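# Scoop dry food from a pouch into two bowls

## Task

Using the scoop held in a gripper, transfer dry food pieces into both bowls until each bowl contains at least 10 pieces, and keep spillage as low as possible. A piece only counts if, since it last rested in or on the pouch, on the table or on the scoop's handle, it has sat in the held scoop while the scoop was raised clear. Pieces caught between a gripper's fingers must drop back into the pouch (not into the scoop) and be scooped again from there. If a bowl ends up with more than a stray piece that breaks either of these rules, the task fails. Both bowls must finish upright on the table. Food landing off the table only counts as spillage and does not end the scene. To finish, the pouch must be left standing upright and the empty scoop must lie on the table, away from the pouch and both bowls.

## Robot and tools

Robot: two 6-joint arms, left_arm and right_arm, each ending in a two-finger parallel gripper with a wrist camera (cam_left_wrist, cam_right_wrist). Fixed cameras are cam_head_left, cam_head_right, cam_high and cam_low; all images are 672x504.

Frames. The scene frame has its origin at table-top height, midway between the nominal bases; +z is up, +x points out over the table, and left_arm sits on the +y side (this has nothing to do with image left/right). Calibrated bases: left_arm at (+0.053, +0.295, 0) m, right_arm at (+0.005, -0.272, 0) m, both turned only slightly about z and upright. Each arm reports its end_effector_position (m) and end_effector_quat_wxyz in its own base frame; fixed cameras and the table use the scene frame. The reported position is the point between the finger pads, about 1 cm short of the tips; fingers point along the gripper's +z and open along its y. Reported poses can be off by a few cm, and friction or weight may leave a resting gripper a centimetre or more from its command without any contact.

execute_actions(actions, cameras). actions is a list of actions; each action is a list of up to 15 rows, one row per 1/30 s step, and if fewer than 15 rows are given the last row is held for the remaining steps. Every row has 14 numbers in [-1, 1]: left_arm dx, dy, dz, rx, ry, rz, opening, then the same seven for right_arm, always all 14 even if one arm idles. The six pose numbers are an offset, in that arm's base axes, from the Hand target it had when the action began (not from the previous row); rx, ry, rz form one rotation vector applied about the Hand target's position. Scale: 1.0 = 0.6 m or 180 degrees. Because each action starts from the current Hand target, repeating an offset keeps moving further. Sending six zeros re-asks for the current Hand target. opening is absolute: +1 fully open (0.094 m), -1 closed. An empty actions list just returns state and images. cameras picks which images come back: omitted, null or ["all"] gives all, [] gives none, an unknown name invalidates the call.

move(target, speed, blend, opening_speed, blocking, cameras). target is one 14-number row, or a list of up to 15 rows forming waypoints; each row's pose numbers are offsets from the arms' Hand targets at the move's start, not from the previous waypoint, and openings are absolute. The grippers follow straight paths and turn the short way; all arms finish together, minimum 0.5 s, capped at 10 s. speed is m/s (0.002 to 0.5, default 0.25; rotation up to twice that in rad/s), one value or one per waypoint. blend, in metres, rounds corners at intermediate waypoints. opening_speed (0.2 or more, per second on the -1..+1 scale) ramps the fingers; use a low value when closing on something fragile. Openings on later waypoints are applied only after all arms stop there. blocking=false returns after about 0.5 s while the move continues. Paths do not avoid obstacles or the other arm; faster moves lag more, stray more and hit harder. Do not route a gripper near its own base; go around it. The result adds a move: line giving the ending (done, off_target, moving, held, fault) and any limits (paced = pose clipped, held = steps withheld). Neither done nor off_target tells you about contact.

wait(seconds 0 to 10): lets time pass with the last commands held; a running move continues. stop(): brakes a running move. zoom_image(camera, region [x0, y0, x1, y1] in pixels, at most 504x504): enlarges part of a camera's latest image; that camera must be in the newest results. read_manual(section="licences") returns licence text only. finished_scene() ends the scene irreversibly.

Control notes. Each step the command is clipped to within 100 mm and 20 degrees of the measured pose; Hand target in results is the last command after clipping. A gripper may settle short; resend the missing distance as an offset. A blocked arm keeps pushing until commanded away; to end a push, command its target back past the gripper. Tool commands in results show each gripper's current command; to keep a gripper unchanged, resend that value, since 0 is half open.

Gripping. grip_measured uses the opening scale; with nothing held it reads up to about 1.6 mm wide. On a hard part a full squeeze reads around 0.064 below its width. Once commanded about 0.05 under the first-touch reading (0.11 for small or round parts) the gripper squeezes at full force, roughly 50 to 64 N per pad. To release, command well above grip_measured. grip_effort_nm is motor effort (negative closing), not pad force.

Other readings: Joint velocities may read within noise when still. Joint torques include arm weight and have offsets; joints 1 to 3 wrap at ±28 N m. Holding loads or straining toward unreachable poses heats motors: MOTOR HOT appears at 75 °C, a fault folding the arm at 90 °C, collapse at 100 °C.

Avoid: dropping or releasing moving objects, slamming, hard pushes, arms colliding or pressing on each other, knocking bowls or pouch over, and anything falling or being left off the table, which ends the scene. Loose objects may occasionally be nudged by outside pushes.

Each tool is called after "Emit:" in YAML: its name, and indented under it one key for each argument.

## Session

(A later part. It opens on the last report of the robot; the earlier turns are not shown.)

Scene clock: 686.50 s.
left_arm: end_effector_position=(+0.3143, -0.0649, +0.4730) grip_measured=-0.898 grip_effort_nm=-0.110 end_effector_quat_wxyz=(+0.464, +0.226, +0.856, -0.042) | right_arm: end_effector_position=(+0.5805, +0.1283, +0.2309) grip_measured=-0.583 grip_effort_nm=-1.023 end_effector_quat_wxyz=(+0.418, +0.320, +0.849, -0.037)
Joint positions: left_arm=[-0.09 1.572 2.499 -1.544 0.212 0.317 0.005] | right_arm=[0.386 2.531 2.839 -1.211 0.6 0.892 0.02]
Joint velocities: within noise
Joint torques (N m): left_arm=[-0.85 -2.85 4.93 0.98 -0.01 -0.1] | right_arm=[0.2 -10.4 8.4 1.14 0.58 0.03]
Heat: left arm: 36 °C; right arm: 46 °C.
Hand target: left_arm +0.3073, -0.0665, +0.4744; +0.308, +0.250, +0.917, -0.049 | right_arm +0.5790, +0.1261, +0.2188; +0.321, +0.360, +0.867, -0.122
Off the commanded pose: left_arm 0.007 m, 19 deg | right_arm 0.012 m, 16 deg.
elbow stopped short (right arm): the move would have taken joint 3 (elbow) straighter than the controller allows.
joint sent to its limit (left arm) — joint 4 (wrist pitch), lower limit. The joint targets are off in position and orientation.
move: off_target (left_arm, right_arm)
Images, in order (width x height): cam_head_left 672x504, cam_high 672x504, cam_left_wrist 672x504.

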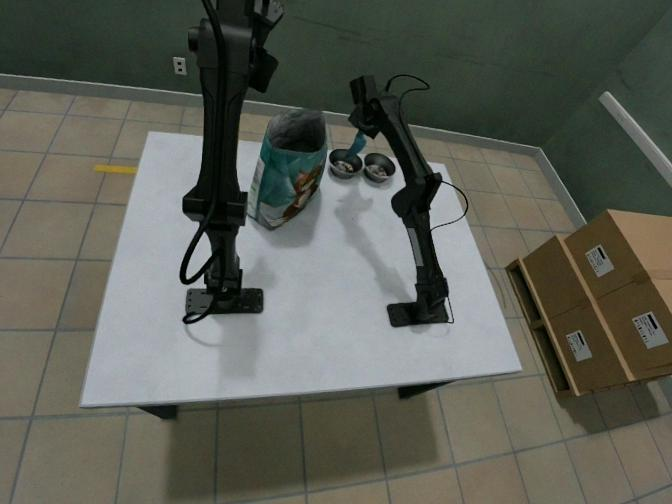

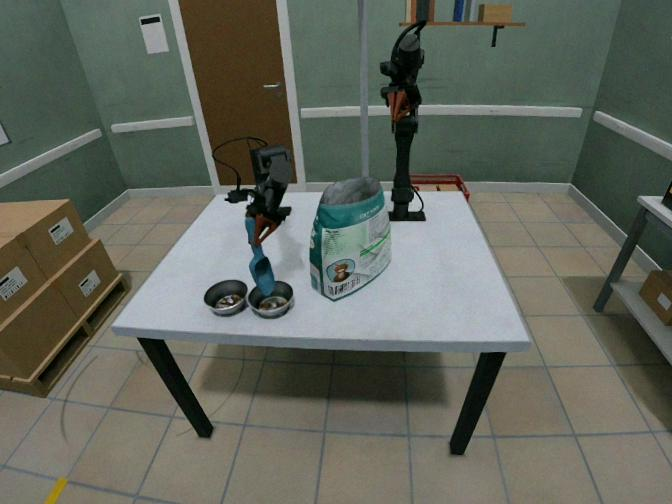

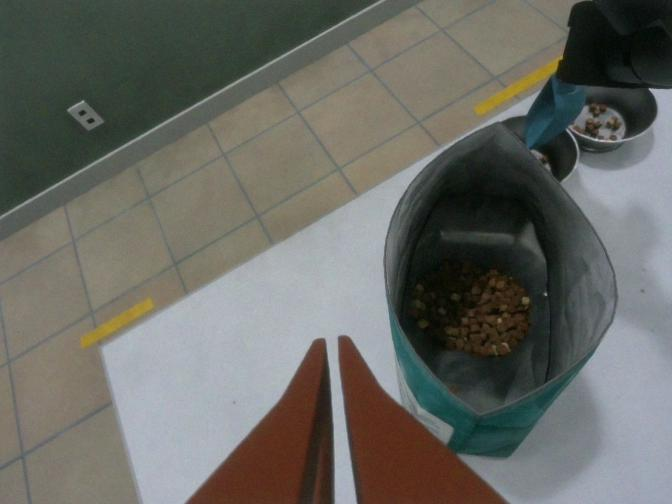

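Emit:
move:
  target:
    - [0,0,0,0,0,0,-0.9,-0.06,-0.06,0.08,0.12,-0.131,0,-0.979154]
    - [0,0,0,0,0,0,-0.9,-0.17,-0.3,0.3125,0.3416,-0.3728,0,-0.979154]
  speed: 0.2
  blend: 0.03
  cameras: ["cam_head_right","cam_high","cam_head_left","cam_left_wrist"]

Emit:
zoom_image:
  camera: "cam_high"
  region: [190, 260, 310, 340]

Emit:
zoom_image:
  camera: "cam_head_right"
  region: [350, 130, 450, 200]

Emit:
zoom_image:
  camera: "cam_head_left"
  region: [320, 135, 420, 195]

Scene clock: 698.30 s.
left_arm: end_effector_position=(+0.3143, -0.0649, +0.4730) grip_measured=-0.898 grip_effort_nm=-0.115 end_effector_quat_wxyz=(+0.464, +0.226, +0.856, -0.042) | right_arm: end_effector_position=(+0.4862, -0.0563, +0.3862) grip_measured=-0.582 grip_effort_nm=-1.028 end_effector_quat_wxyz=(+0.491, +0.495, +0.509, +0.505)
Joint positions: left_arm=[-0.09 1.572 2.499 -1.544 0.212 0.317 0.005] | right_arm=[-0.2 1.463 1.251 0.203 -0.229 1.568 0.02]
Joint velocities: within noise
Joint torques (N m): left_arm=[-0.85 -2.93 4.74 0.95 -0.04 -0.08] | right_arm=[-0.34 -8.8 6.35 2.95 -0.18 0.03]
Heat: left arm: 36 °C; right arm: 47 °C.
Hand target: left_arm +0.3073, -0.0665, +0.4744; +0.308, +0.250, +0.917, -0.049 | right_arm +0.4770, -0.0539, +0.4064; +0.508, +0.471, +0.498, +0.522
Off the commanded pose: left_arm 0.007 m, 19 deg | right_arm 0.022 m, 4 deg.
joint sent to its limit (left arm) — joint 4 (wrist pitch), lower limit. The joint targets are off in position and orientation.
move: off_target (left_arm, right_arm)
Images, in order (width x height): cam_head_left 672x504, cam_head_right 672x504, cam_high 672x504, cam_left_wrist 672x504.

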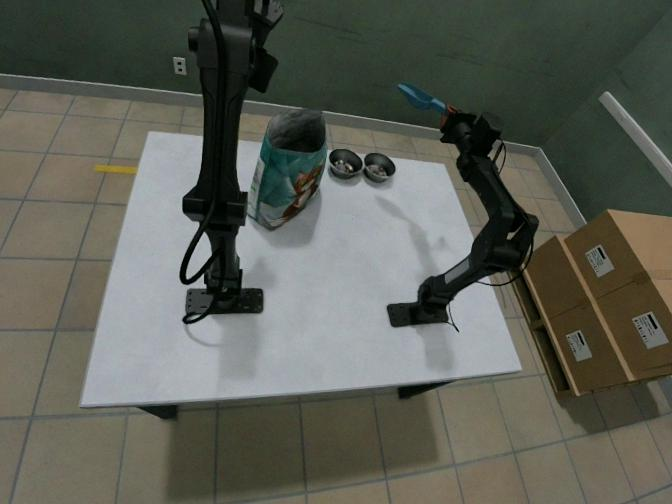

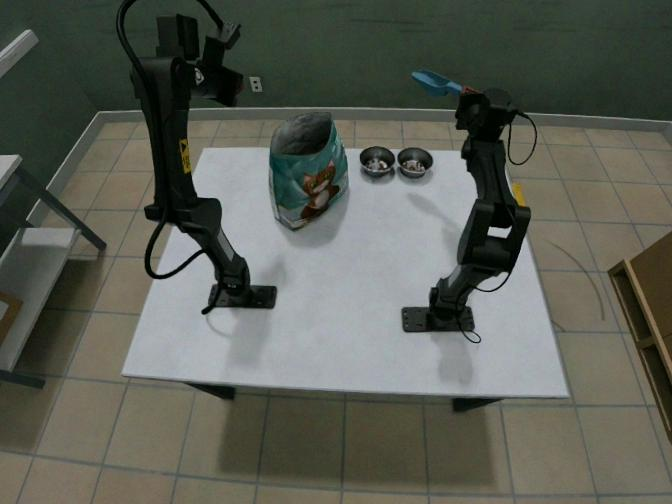

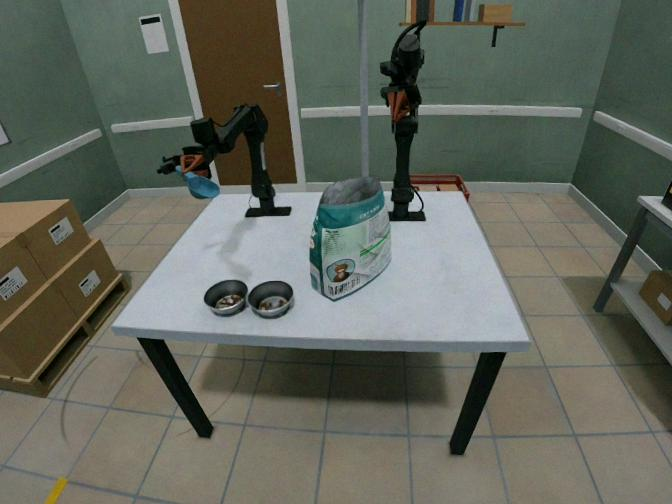

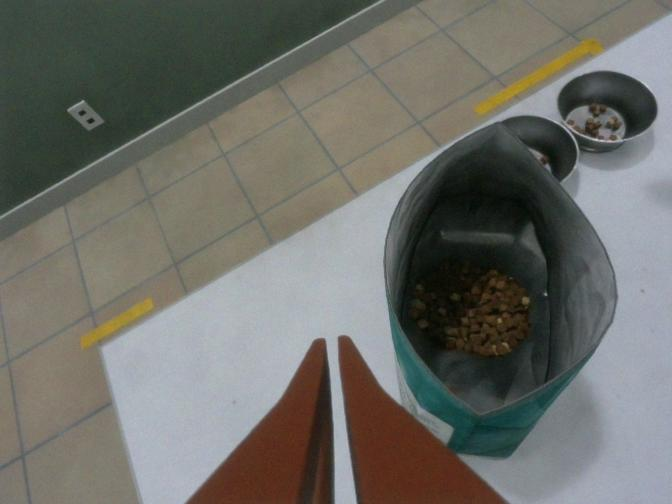

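Scaled by 4.200.

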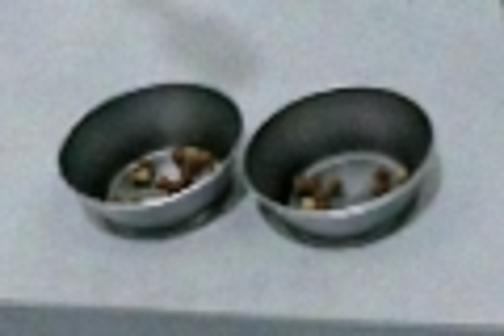

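Scaled by 5.040.

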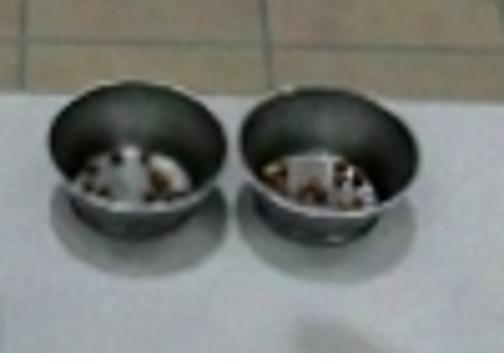

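Scaled by 5.040.

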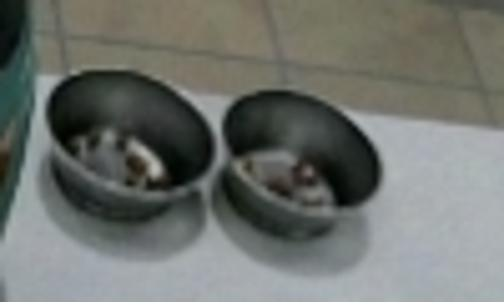

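Emit:
move:
  target: [0.05,-0.2,0,0,0,0,-0.9,0,0,0,0,0,0,-0.979154]
  speed: 0.2
  cameras: ["cam_left_wrist"]

Scene clock: 706.50 s.
left_arm: end_effector_position=(+0.3437, -0.1891, +0.4729) grip_measured=-0.898 grip_effort_nm=-0.115 end_effector_quat_wxyz=(+0.470, +0.239, +0.845, -0.087) | right_arm: end_effector_position=(+0.4862, -0.0563, +0.3864) grip_measured=-0.582 grip_effort_nm=-1.028 end_effector_quat_wxyz=(+0.491, +0.494, +0.509, +0.505)
Joint positions: left_arm=[-0.535 1.858 2.828 -1.544 -0.064 0.05 0.005] | right_arm=[-0.2 1.463 1.251 0.204 -0.229 1.568 0.02]
Joint velocities: within noise
Joint torques (N m): left_arm=[-0.29 -5.53 4.55 1.01 -0.13 -0.06] | right_arm=[-0.14 -8.55 6.34 2.92 -0.15 0.02]
Heat: left arm: 36 °C; right arm: 46 °C.
Hand target: left_arm +0.3373, -0.1865, +0.4745; +0.319, +0.250, +0.913, -0.052 | right_arm +0.4770, -0.0539, +0.4064; +0.508, +0.471, +0.498, +0.522
Off the commanded pose: left_arm 0.007 m, 21 deg; orientation clipped | right_arm 0.022 m, 4 deg.
joint sent to its limit (left arm) — joint 4 (wrist pitch), lower limit. The joint targets are off in position and orientation.
move: off_target (left_arm, right_arm); limits=paced
Images, in order (width x height): cam_left_wrist 672x504.

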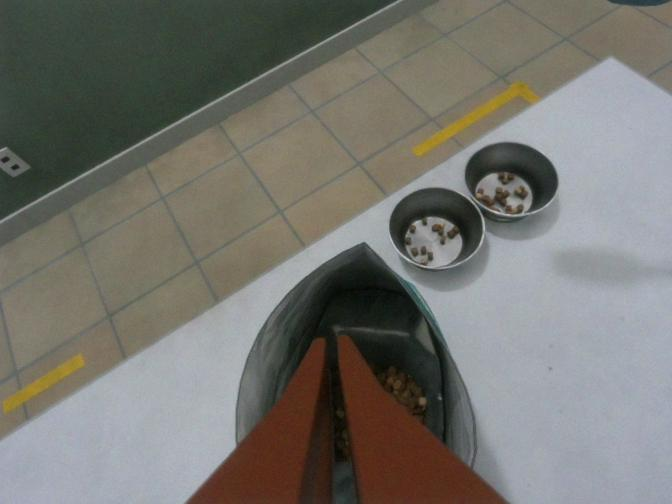

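Emit:
zoom_image:
  camera: "cam_left_wrist"
  region: [380, 180, 490, 280]

Emit:
zoom_image:
  camera: "cam_left_wrist"
  region: [455, 130, 575, 230]

Emit:
zoom_image:
  camera: "cam_left_wrist"
  region: [572, 0, 672, 80]

Scaled by 4.582.

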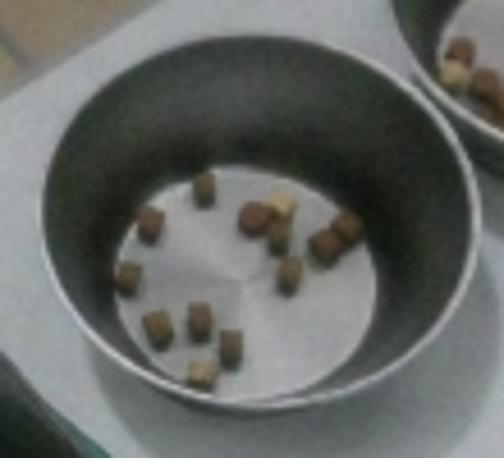

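Scaled by 4.200.

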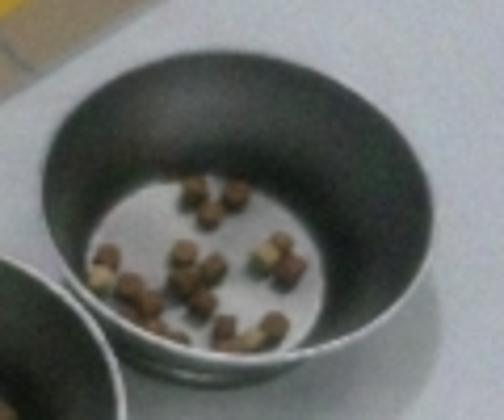

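Scaled by 5.040.

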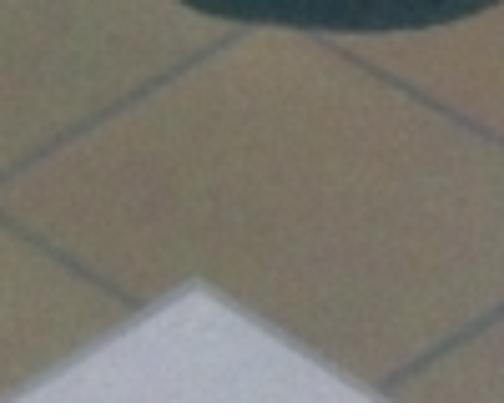

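Emit:
move:
  target:
    - [0,0,0,0,0,0,-0.9,-0.228,-0.093,-0.15,0.0025,0.06,0,-0.979154]
    - [0,0,0,0,0,0,-0.9,-0.228,-0.093,-0.477,0.005,0.118,0,-0.979154]
  speed: 0.2
  blend: 0.04

Emit:
zoom_image:
  camera: "cam_high"
  region: [150, 160, 350, 320]

Emit:
zoom_image:
  camera: "cam_low"
  region: [220, 130, 390, 290]

Scene clock: 744.67 s.
left_arm: end_effector_position=(+0.3437, -0.1891, +0.4729) grip_measured=-0.898 grip_effort_nm=-0.115 end_effector_quat_wxyz=(+0.470, +0.238, +0.845, -0.087) | right_arm: end_effector_position=(+0.3388, -0.1108, +0.1188) grip_measured=-0.583 grip_effort_nm=-1.023 end_effector_quat_wxyz=(+0.391, +0.575, +0.576, +0.430)
Joint positions: left_arm=[-0.535 1.858 2.828 -1.544 -0.065 0.05 0.005] | right_arm=[-0.614 1.331 0.349 0.572 -0.621 1.369 0.02]
Joint velocities: within noise
Joint torques (N m): left_arm=[-0.35 -5.38 4.48 0.99 -0.13 -0.07] | right_arm=[0.57 -2.54 4.77 2.67 -0.08 -0.12]
Heat: left arm: 36 °C; right arm: 45 °C.
Hand target: left_arm +0.3373, -0.1865, +0.4745; +0.319, +0.250, +0.913, -0.052 | right_arm +0.3402, -0.1097, +0.1202; +0.404, +0.563, +0.579, +0.430
Off the commanded pose: left_arm 0.007 m, 19 deg | right_arm 0.002 m, 2 deg.
joint sent to its limit (left arm) — joint 4 (wrist pitch), lower limit. The joint targets are off in position and orientation.
move: off_target (left_arm)

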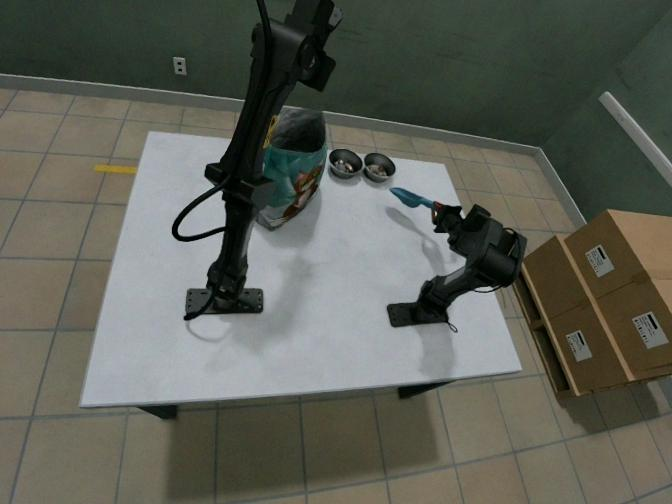

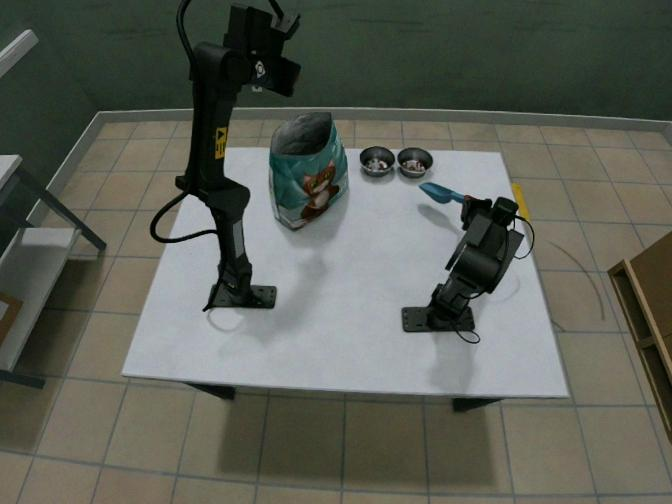

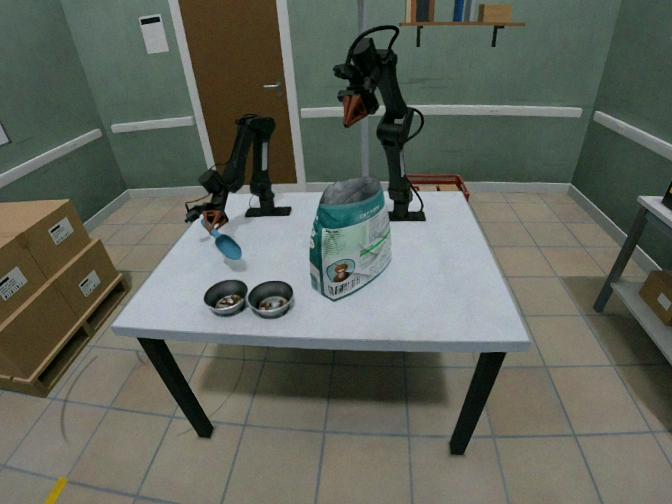

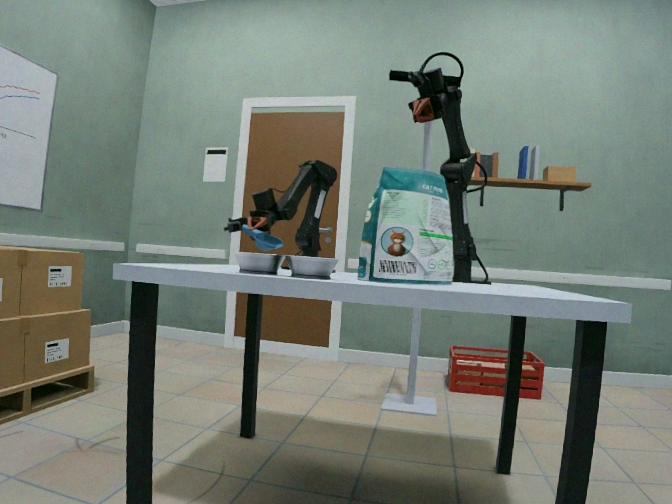

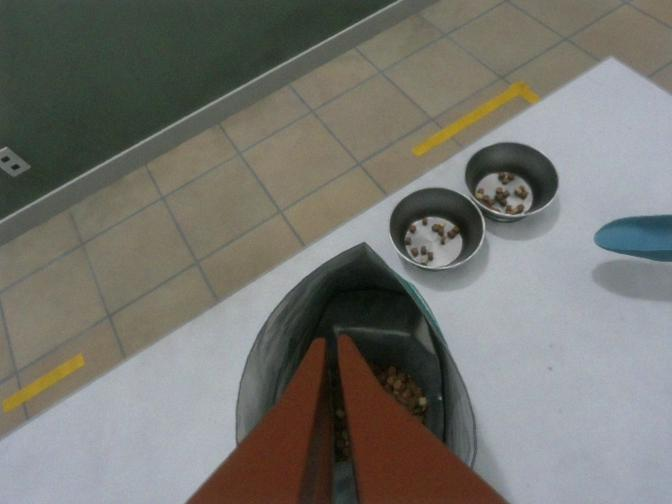

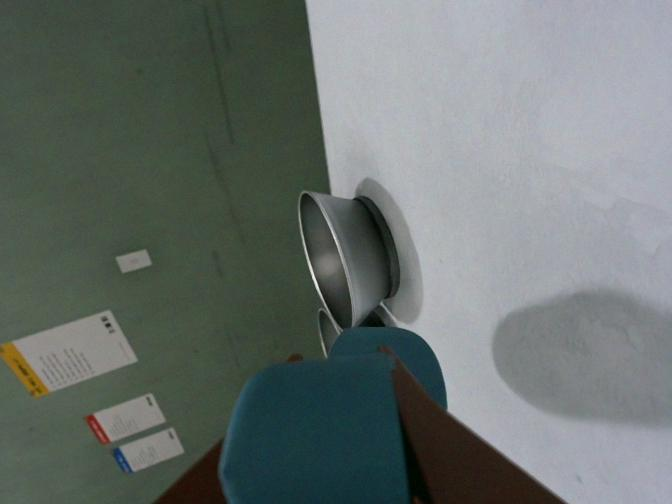

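Scaled by 2.520.

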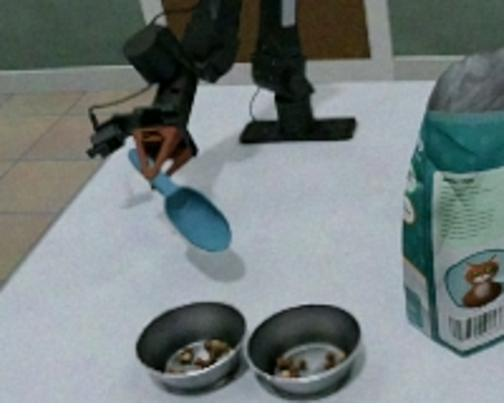

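Scaled by 2.965.

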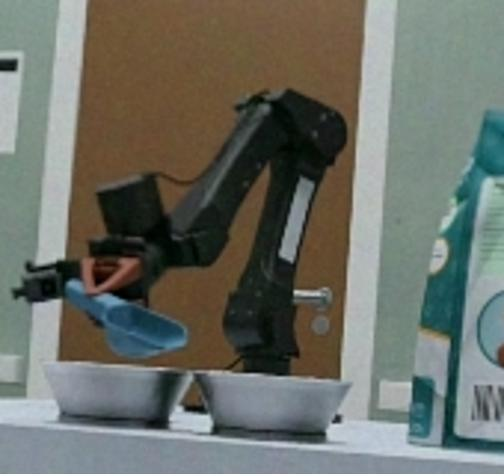

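Emit:
move:
  target: [0,0,0,0,0,0,-0.9,0,0,-0.075,0,0,0,-0.979154]
  speed: 0.1
  cameras: ["cam_low","cam_high","cam_right_wrist"]

Emit:
zoom_image:
  camera: "cam_low"
  region: [220, 180, 340, 290]

Emit:
move:
  target: [0,0,0,0,0,0,-0.9,0,0,-0.025,0,0,0,-0.979154]
  speed: 0.04
  cameras: ["cam_low","cam_high","cam_right_wrist"]

Emit:
zoom_image:
  camera: "cam_low"
  region: [220, 180, 340, 290]

Scene clock: 752.70 s.
left_arm: end_effector_position=(+0.3437, -0.1890, +0.4729) grip_measured=-0.898 grip_effort_nm=-0.115 end_effector_quat_wxyz=(+0.470, +0.238, +0.845, -0.087) | right_arm: end_effector_position=(+0.3393, -0.1111, +0.0735) grip_measured=-0.583 grip_effort_nm=-1.023 end_effector_quat_wxyz=(+0.393, +0.573, +0.578, +0.429)
Joint positions: left_arm=[-0.535 1.858 2.828 -1.544 -0.065 0.05 0.005] | right_arm=[-0.614 1.597 0.268 0.92 -0.621 1.363 0.02]
Joint velocities: within noise
Joint torques (N m): left_arm=[-0.42 -5.41 4.79 1 -0.11 -0.09] | right_arm=[0.42 -3.08 3.48 2.71 -0.11 -0.08]
Heat: left arm: 36 °C; right arm: 45 °C.
Hand target: left_arm +0.3373, -0.1865, +0.4745; +0.319, +0.250, +0.913, -0.051 | right_arm +0.3402, -0.1097, +0.0751; +0.404, +0.563, +0.579, +0.430
Off the commanded pose: left_arm 0.007 m, 19 deg | right_arm 0.002 m, 2 deg.
joint sent to its limit (left arm) — joint 4 (wrist pitch), lower limit. The joint targets are off in position and orientation.
move: off_target (left_arm)
Images, in order (width x height): cam_high 672x504, cam_low 672x504, cam_right_wrist 672x504.

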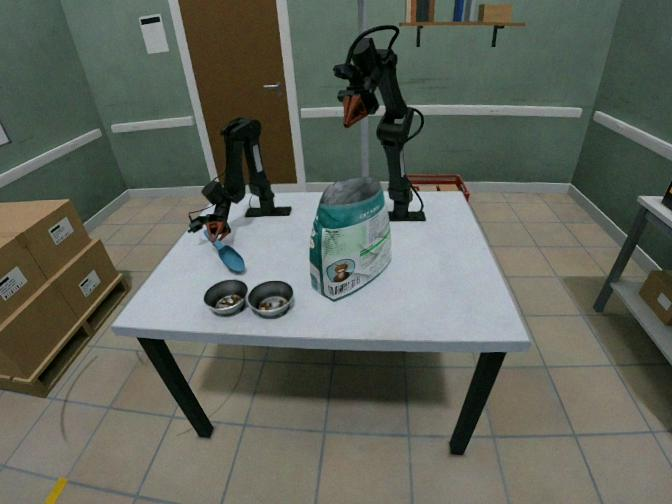

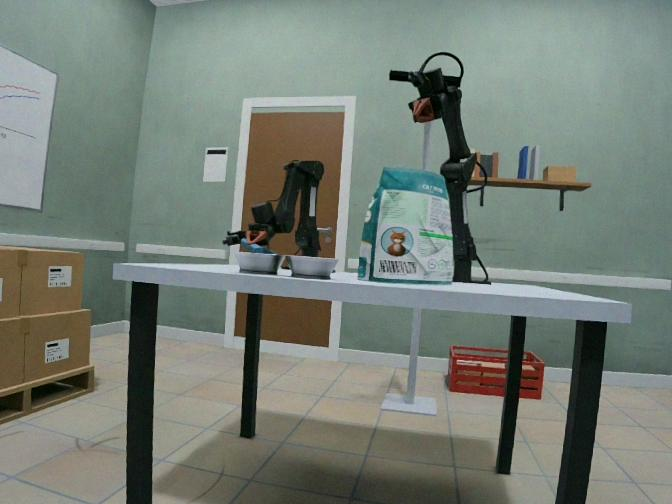

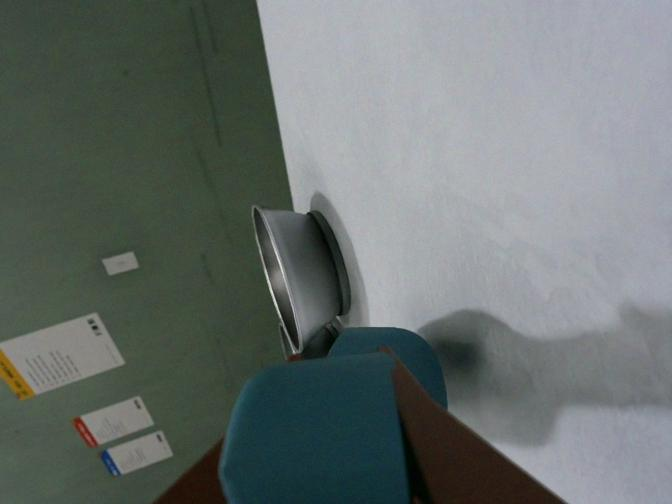

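Scaled by 4.200.

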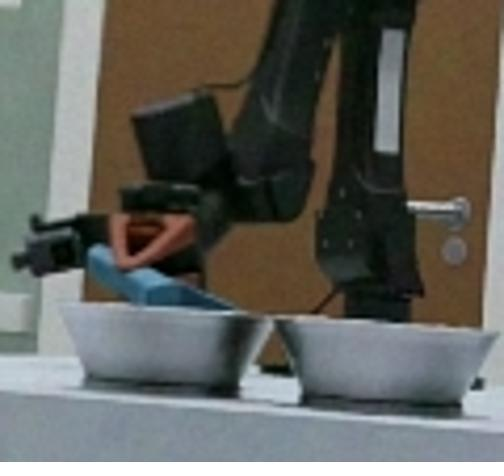

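Scene clock: 753.83 s.
left_arm: end_effector_position=(+0.3437, -0.1890, +0.4729) grip_measured=-0.898 grip_effort_nm=-0.115 end_effector_quat_wxyz=(+0.470, +0.238, +0.845, -0.087) | right_arm: end_effector_position=(+0.3392, -0.1104, +0.0580) grip_measured=-0.583 grip_effort_nm=-1.033 end_effector_quat_wxyz=(+0.392, +0.572, +0.578, +0.429)
Joint positions: left_arm=[-0.535 1.858 2.828 -1.544 -0.065 0.05 0.005] | right_arm=[-0.613 1.707 0.251 1.046 -0.621 1.363 0.02]
Joint velocities: within noise
Joint torques (N m): left_arm=[-0.34 -5.53 4.56 1.02 -0.12 -0.1] | right_arm=[0.51 -3.49 2.99 2.7 -0.11 -0.07]
Heat: left arm: 36 °C; right arm: 45 °C.
Hand target: left_arm +0.3373, -0.1865, +0.4745; +0.319, +0.250, +0.913, -0.051 | right_arm +0.3402, -0.1097, +0.0602; +0.404, +0.563, +0.579, +0.430
Off the commanded pose: left_arm 0.007 m, 19 deg | right_arm 0.002 m, 2 deg.
joint sent to its limit (left arm) — joint 4 (wrist pitch), lower limit. The joint targets are off in position and orientation.
move: off_target (left_arm)
Images, in order (width x height): cam_high 672x504, cam_low 672x504, cam_right_wrist 672x504.

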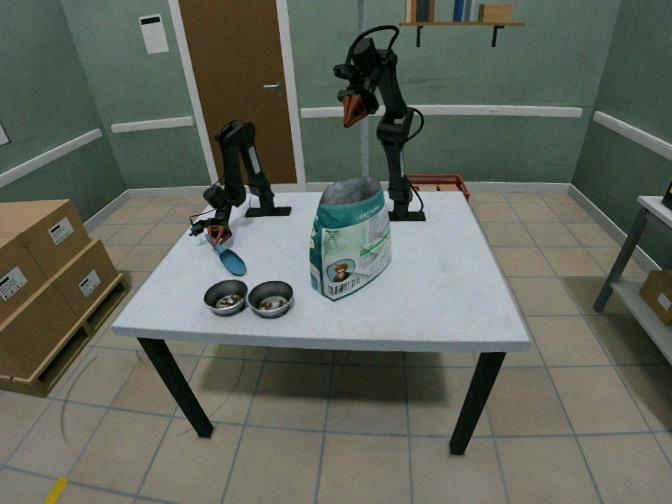

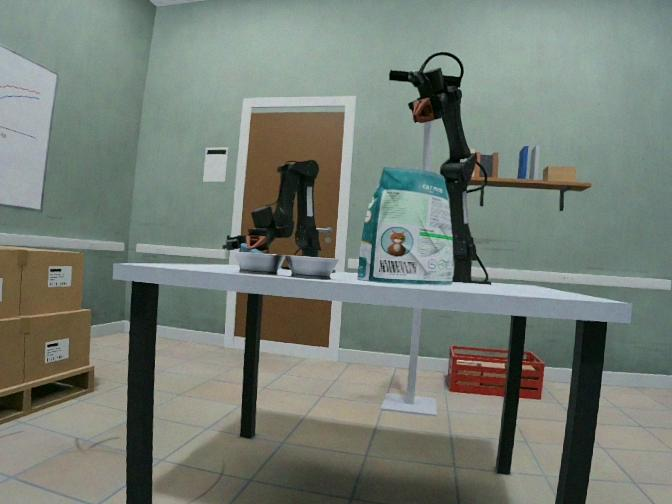

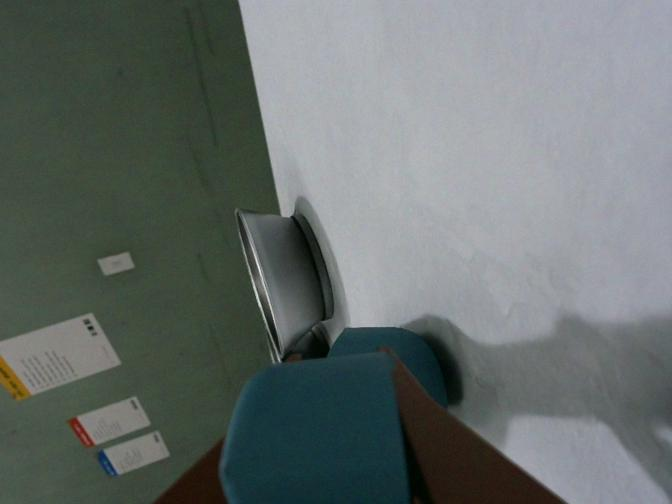

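Scaled by 4.200.

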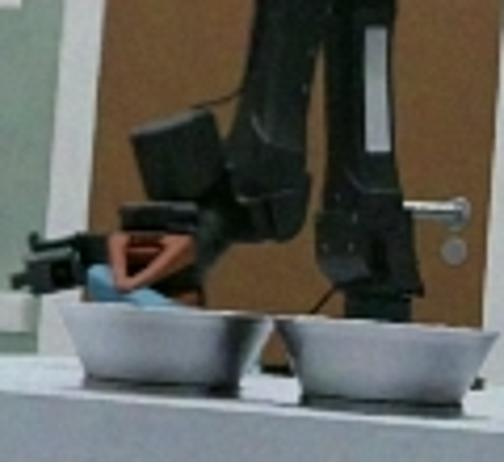

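Emit:
move:
  target: [0,0,0,0,0,0,-0.9,0,0,-0.015,0,0,0,-0.979154]
  speed: 0.03
  cameras: ["cam_low","cam_high","cam_right_wrist","cam_left_wrist"]

Emit:
zoom_image:
  camera: "cam_right_wrist"
  region: [300, 300, 500, 420]

Scene clock: 759.43 s.
left_arm: end_effector_position=(+0.3437, -0.1890, +0.4729) grip_measured=-0.898 grip_effort_nm=-0.120 end_effector_quat_wxyz=(+0.470, +0.238, +0.845, -0.087) | right_arm: end_effector_position=(+0.3431, -0.1118, +0.0566) grip_measured=-0.583 grip_effort_nm=-1.028 end_effector_quat_wxyz=(+0.405, +0.562, +0.577, +0.433)
Joint positions: left_arm=[-0.535 1.858 2.828 -1.544 -0.065 0.05 0.005] | right_arm=[-0.61 1.774 0.251 1.149 -0.622 1.365 0.02]
Joint velocities: within noise
Joint torques (N m): left_arm=[-0.31 -5.34 4.56 1.02 -0.13 -0.08] | right_arm=[0.32 -3.32 2.15 2.44 -0.08 -0.07]
Heat: left arm: 36 °C; right arm: 45 °C.
Hand target: left_arm +0.3373, -0.1865, +0.4745; +0.319, +0.250, +0.913, -0.051 | right_arm +0.3402, -0.1097, +0.0512; +0.403, +0.563, +0.579, +0.430
Off the commanded pose: left_arm 0.007 m, 19 deg | right_arm 0.006 m, 0 deg.
joint sent to its limit (left arm) — joint 4 (wrist pitch), lower limit. The joint targets are off in position and orientation.
move: off_target (left_arm)
Images, in order (width x height): cam_high 672x504, cam_low 672x504, cam_left_wrist 672x504, cam_right_wrist 672x504.

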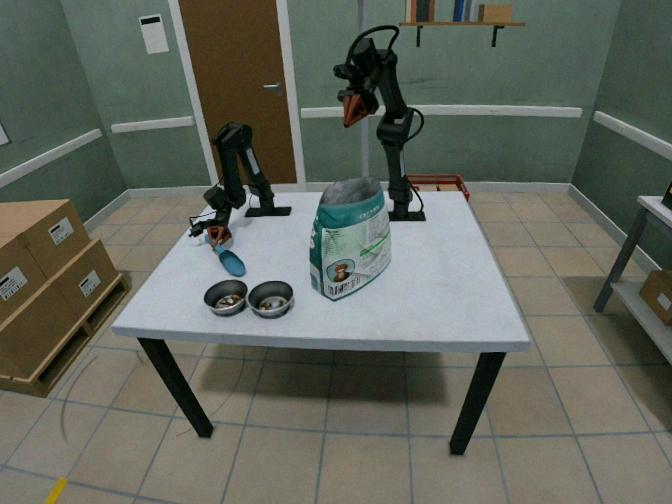

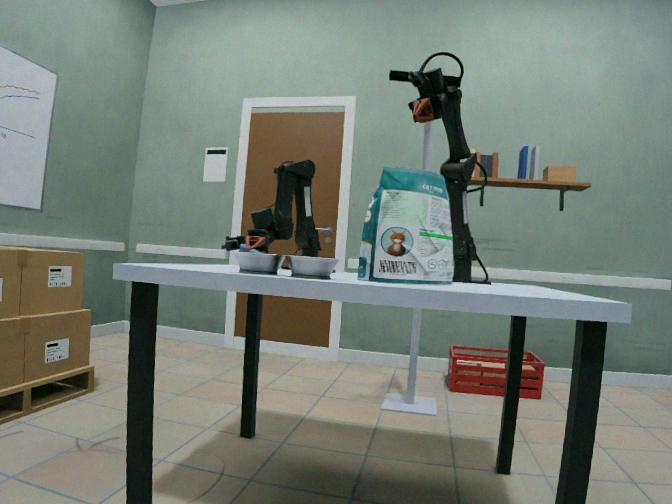

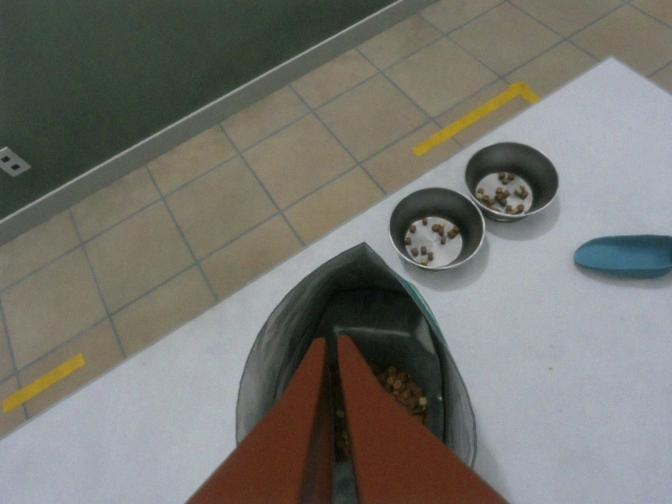

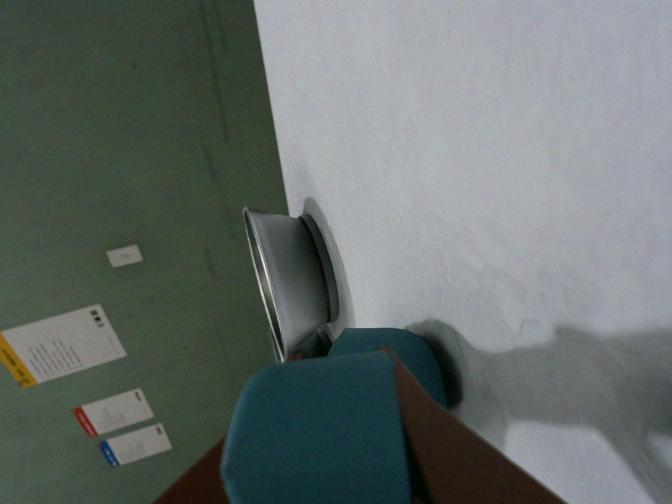

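Scaled by 2.520.

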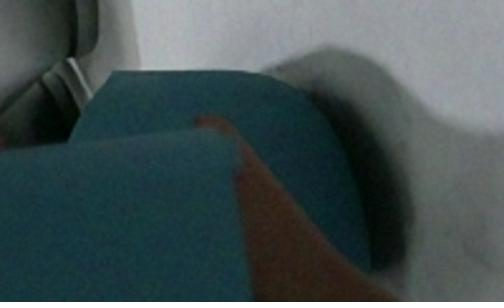

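Emit:
move:
  target: [0,0,0,0,0,0,-0.9,0,0,0,0,0,0,-0.47]
  opening_speed: 0.2
  cameras: ["cam_low","cam_high","cam_right_wrist","cam_left_wrist"]

Emit:
zoom_image:
  camera: "cam_high"
  region: [160, 200, 280, 300]

Scene clock: 772.67 s.
left_arm: end_effector_position=(+0.3437, -0.1890, +0.4729) grip_measured=-0.898 grip_effort_nm=-0.120 end_effector_quat_wxyz=(+0.470, +0.238, +0.845, -0.087) | right_arm: end_effector_position=(+0.3413, -0.1112, +0.0551) grip_measured=-0.472 grip_effort_nm=0.105 end_effector_quat_wxyz=(+0.403, +0.564, +0.577, +0.432)
Joint positions: left_arm=[-0.535 1.858 2.828 -1.544 -0.065 0.05 0.005] | right_arm=[-0.611 1.774 0.245 1.15 -0.622 1.365 0.025]
Joint velocities: within noise
Joint torques (N m): left_arm=[-0.31 -5.42 4.52 1.01 -0.13 -0.1] | right_arm=[0.59 -3.25 2.61 2.39 -0.07 -0.08]
Heat: left arm: 36 °C; right arm: 44 °C.
Hand target: left_arm +0.3373, -0.1865, +0.4745; +0.319, +0.250, +0.913, -0.051 | right_arm +0.3402, -0.1097, +0.0512; +0.404, +0.563, +0.579, +0.430
Off the commanded pose: left_arm 0.007 m, 19 deg | right_arm 0.004 m, 0 deg.
joint sent to its limit (left arm) — joint 4 (wrist pitch), lower limit. The joint targets are off in position and orientation.
move: off_target (left_arm)
Images, in order (width x height): cam_high 672x504, cam_low 672x504, cam_left_wrist 672x504, cam_right_wrist 672x504.

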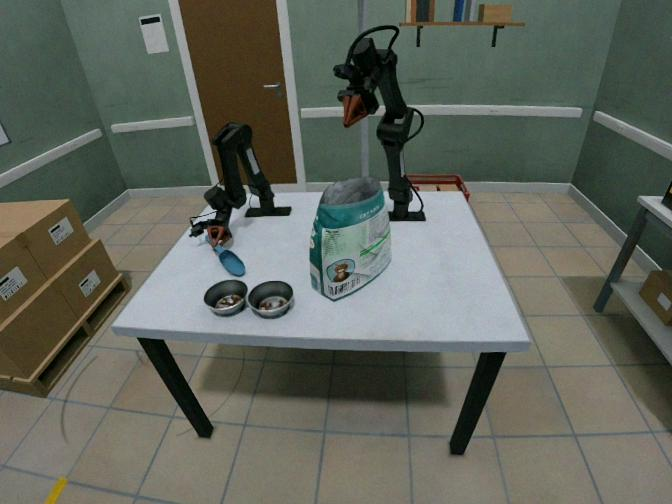

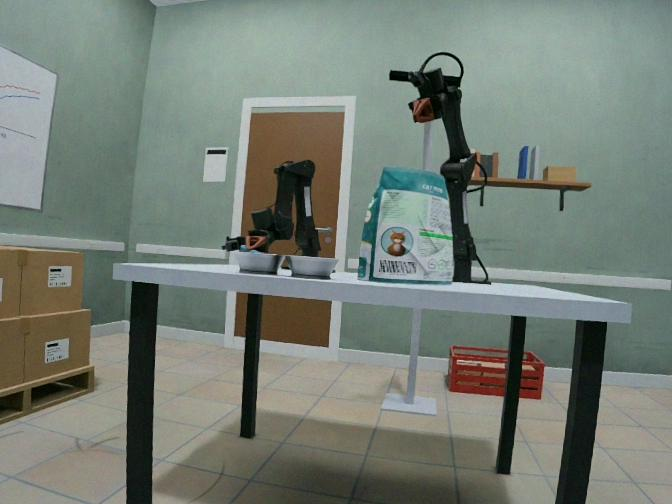

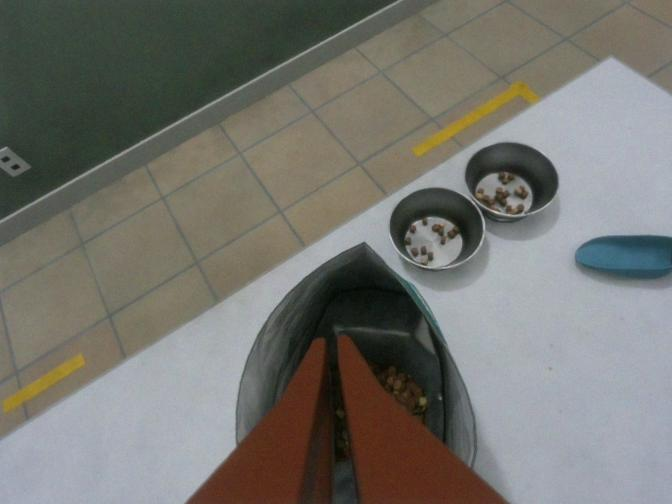

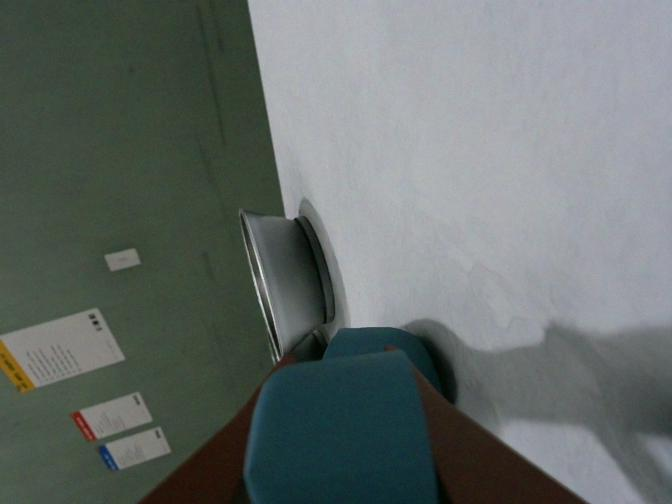

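Scaled by 4.200.

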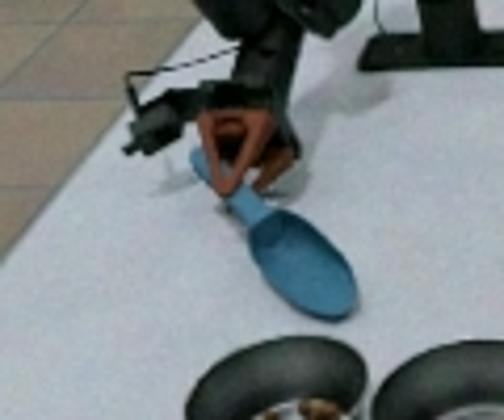

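Emit:
move:
  target: [0,0,0,0,0,0,-0.9,0,0,-0.018,0,0,0,-0.43]
  speed: 0.03
  opening_speed: 0.2
  cameras: ["cam_low","cam_high","cam_right_wrist","cam_left_wrist"]

Emit:
zoom_image:
  camera: "cam_high"
  region: [160, 200, 280, 300]

Emit:
zoom_image:
  camera: "cam_low"
  region: [210, 200, 310, 280]

Scene clock: 778.20 s.
left_arm: end_effector_position=(+0.3437, -0.1890, +0.4729) grip_measured=-0.898 grip_effort_nm=-0.120 end_effector_quat_wxyz=(+0.470, +0.238, +0.845, -0.087) | right_arm: end_effector_position=(+0.3411, -0.1142, +0.0437) grip_measured=-0.431 grip_effort_nm=0.071 end_effector_quat_wxyz=(+0.404, +0.567, +0.575, +0.430)
Joint positions: left_arm=[-0.535 1.858 2.828 -1.544 -0.065 0.05 0.005] | right_arm=[-0.619 1.862 0.245 1.235 -0.622 1.365 0.027]
Joint velocities: within noise
Joint torques (N m): left_arm=[-0.38 -5.5 4.55 1.02 -0.1 -0.09] | right_arm=[0.46 -3.64 1.98 2.46 -0.11 -0.1]
Heat: left arm: 36 °C; right arm: 44 °C.
Hand target: left_arm +0.3373, -0.1865, +0.4745; +0.319, +0.250, +0.913, -0.051 | right_arm +0.3402, -0.1097, +0.0404; +0.404, +0.563, +0.579, +0.430
Off the commanded pose: left_arm 0.007 m, 19 deg | right_arm 0.006 m, 1 deg.
joint sent to its limit (left arm) — joint 4 (wrist pitch), lower limit. The joint targets are off in position and orientation.
move: off_target (left_arm)
Images, in order (width x height): cam_high 672x504, cam_low 672x504, cam_left_wrist 672x504, cam_right_wrist 672x504.

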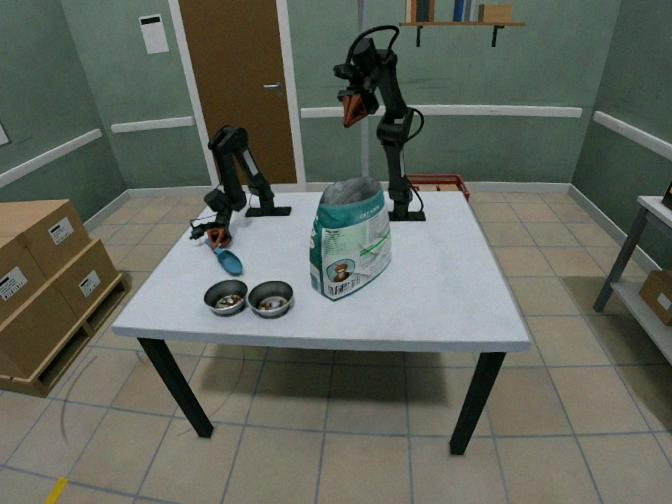

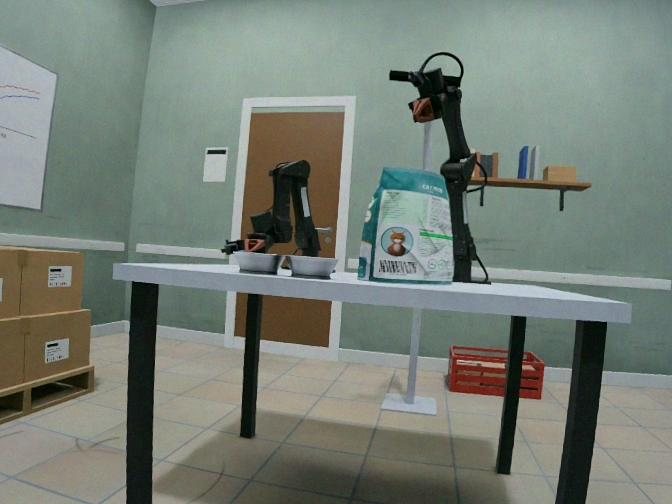

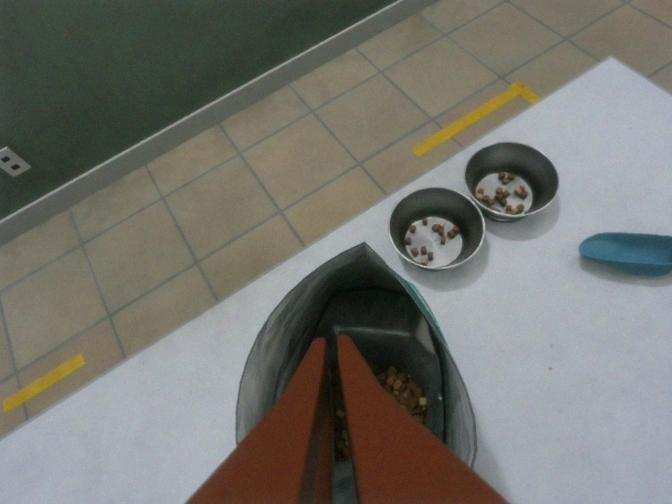

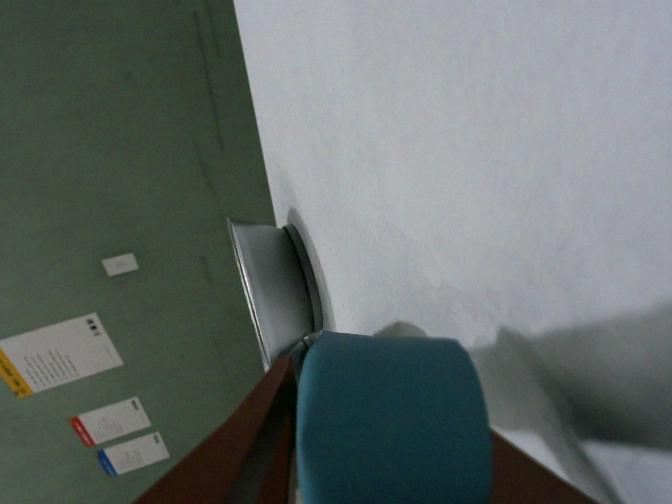

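Scaled by 4.200.

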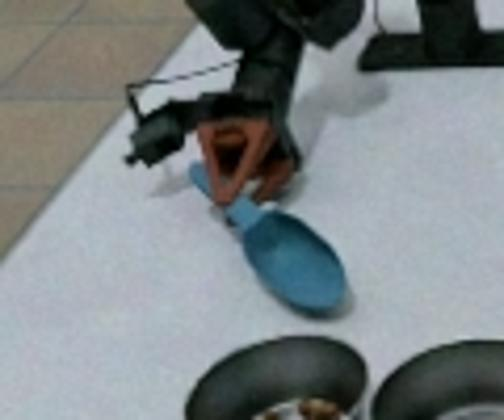

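Scaled by 5.040.

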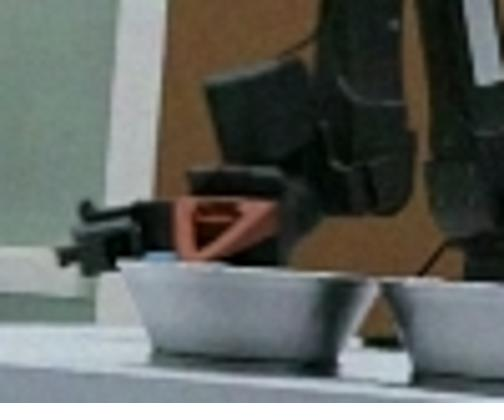

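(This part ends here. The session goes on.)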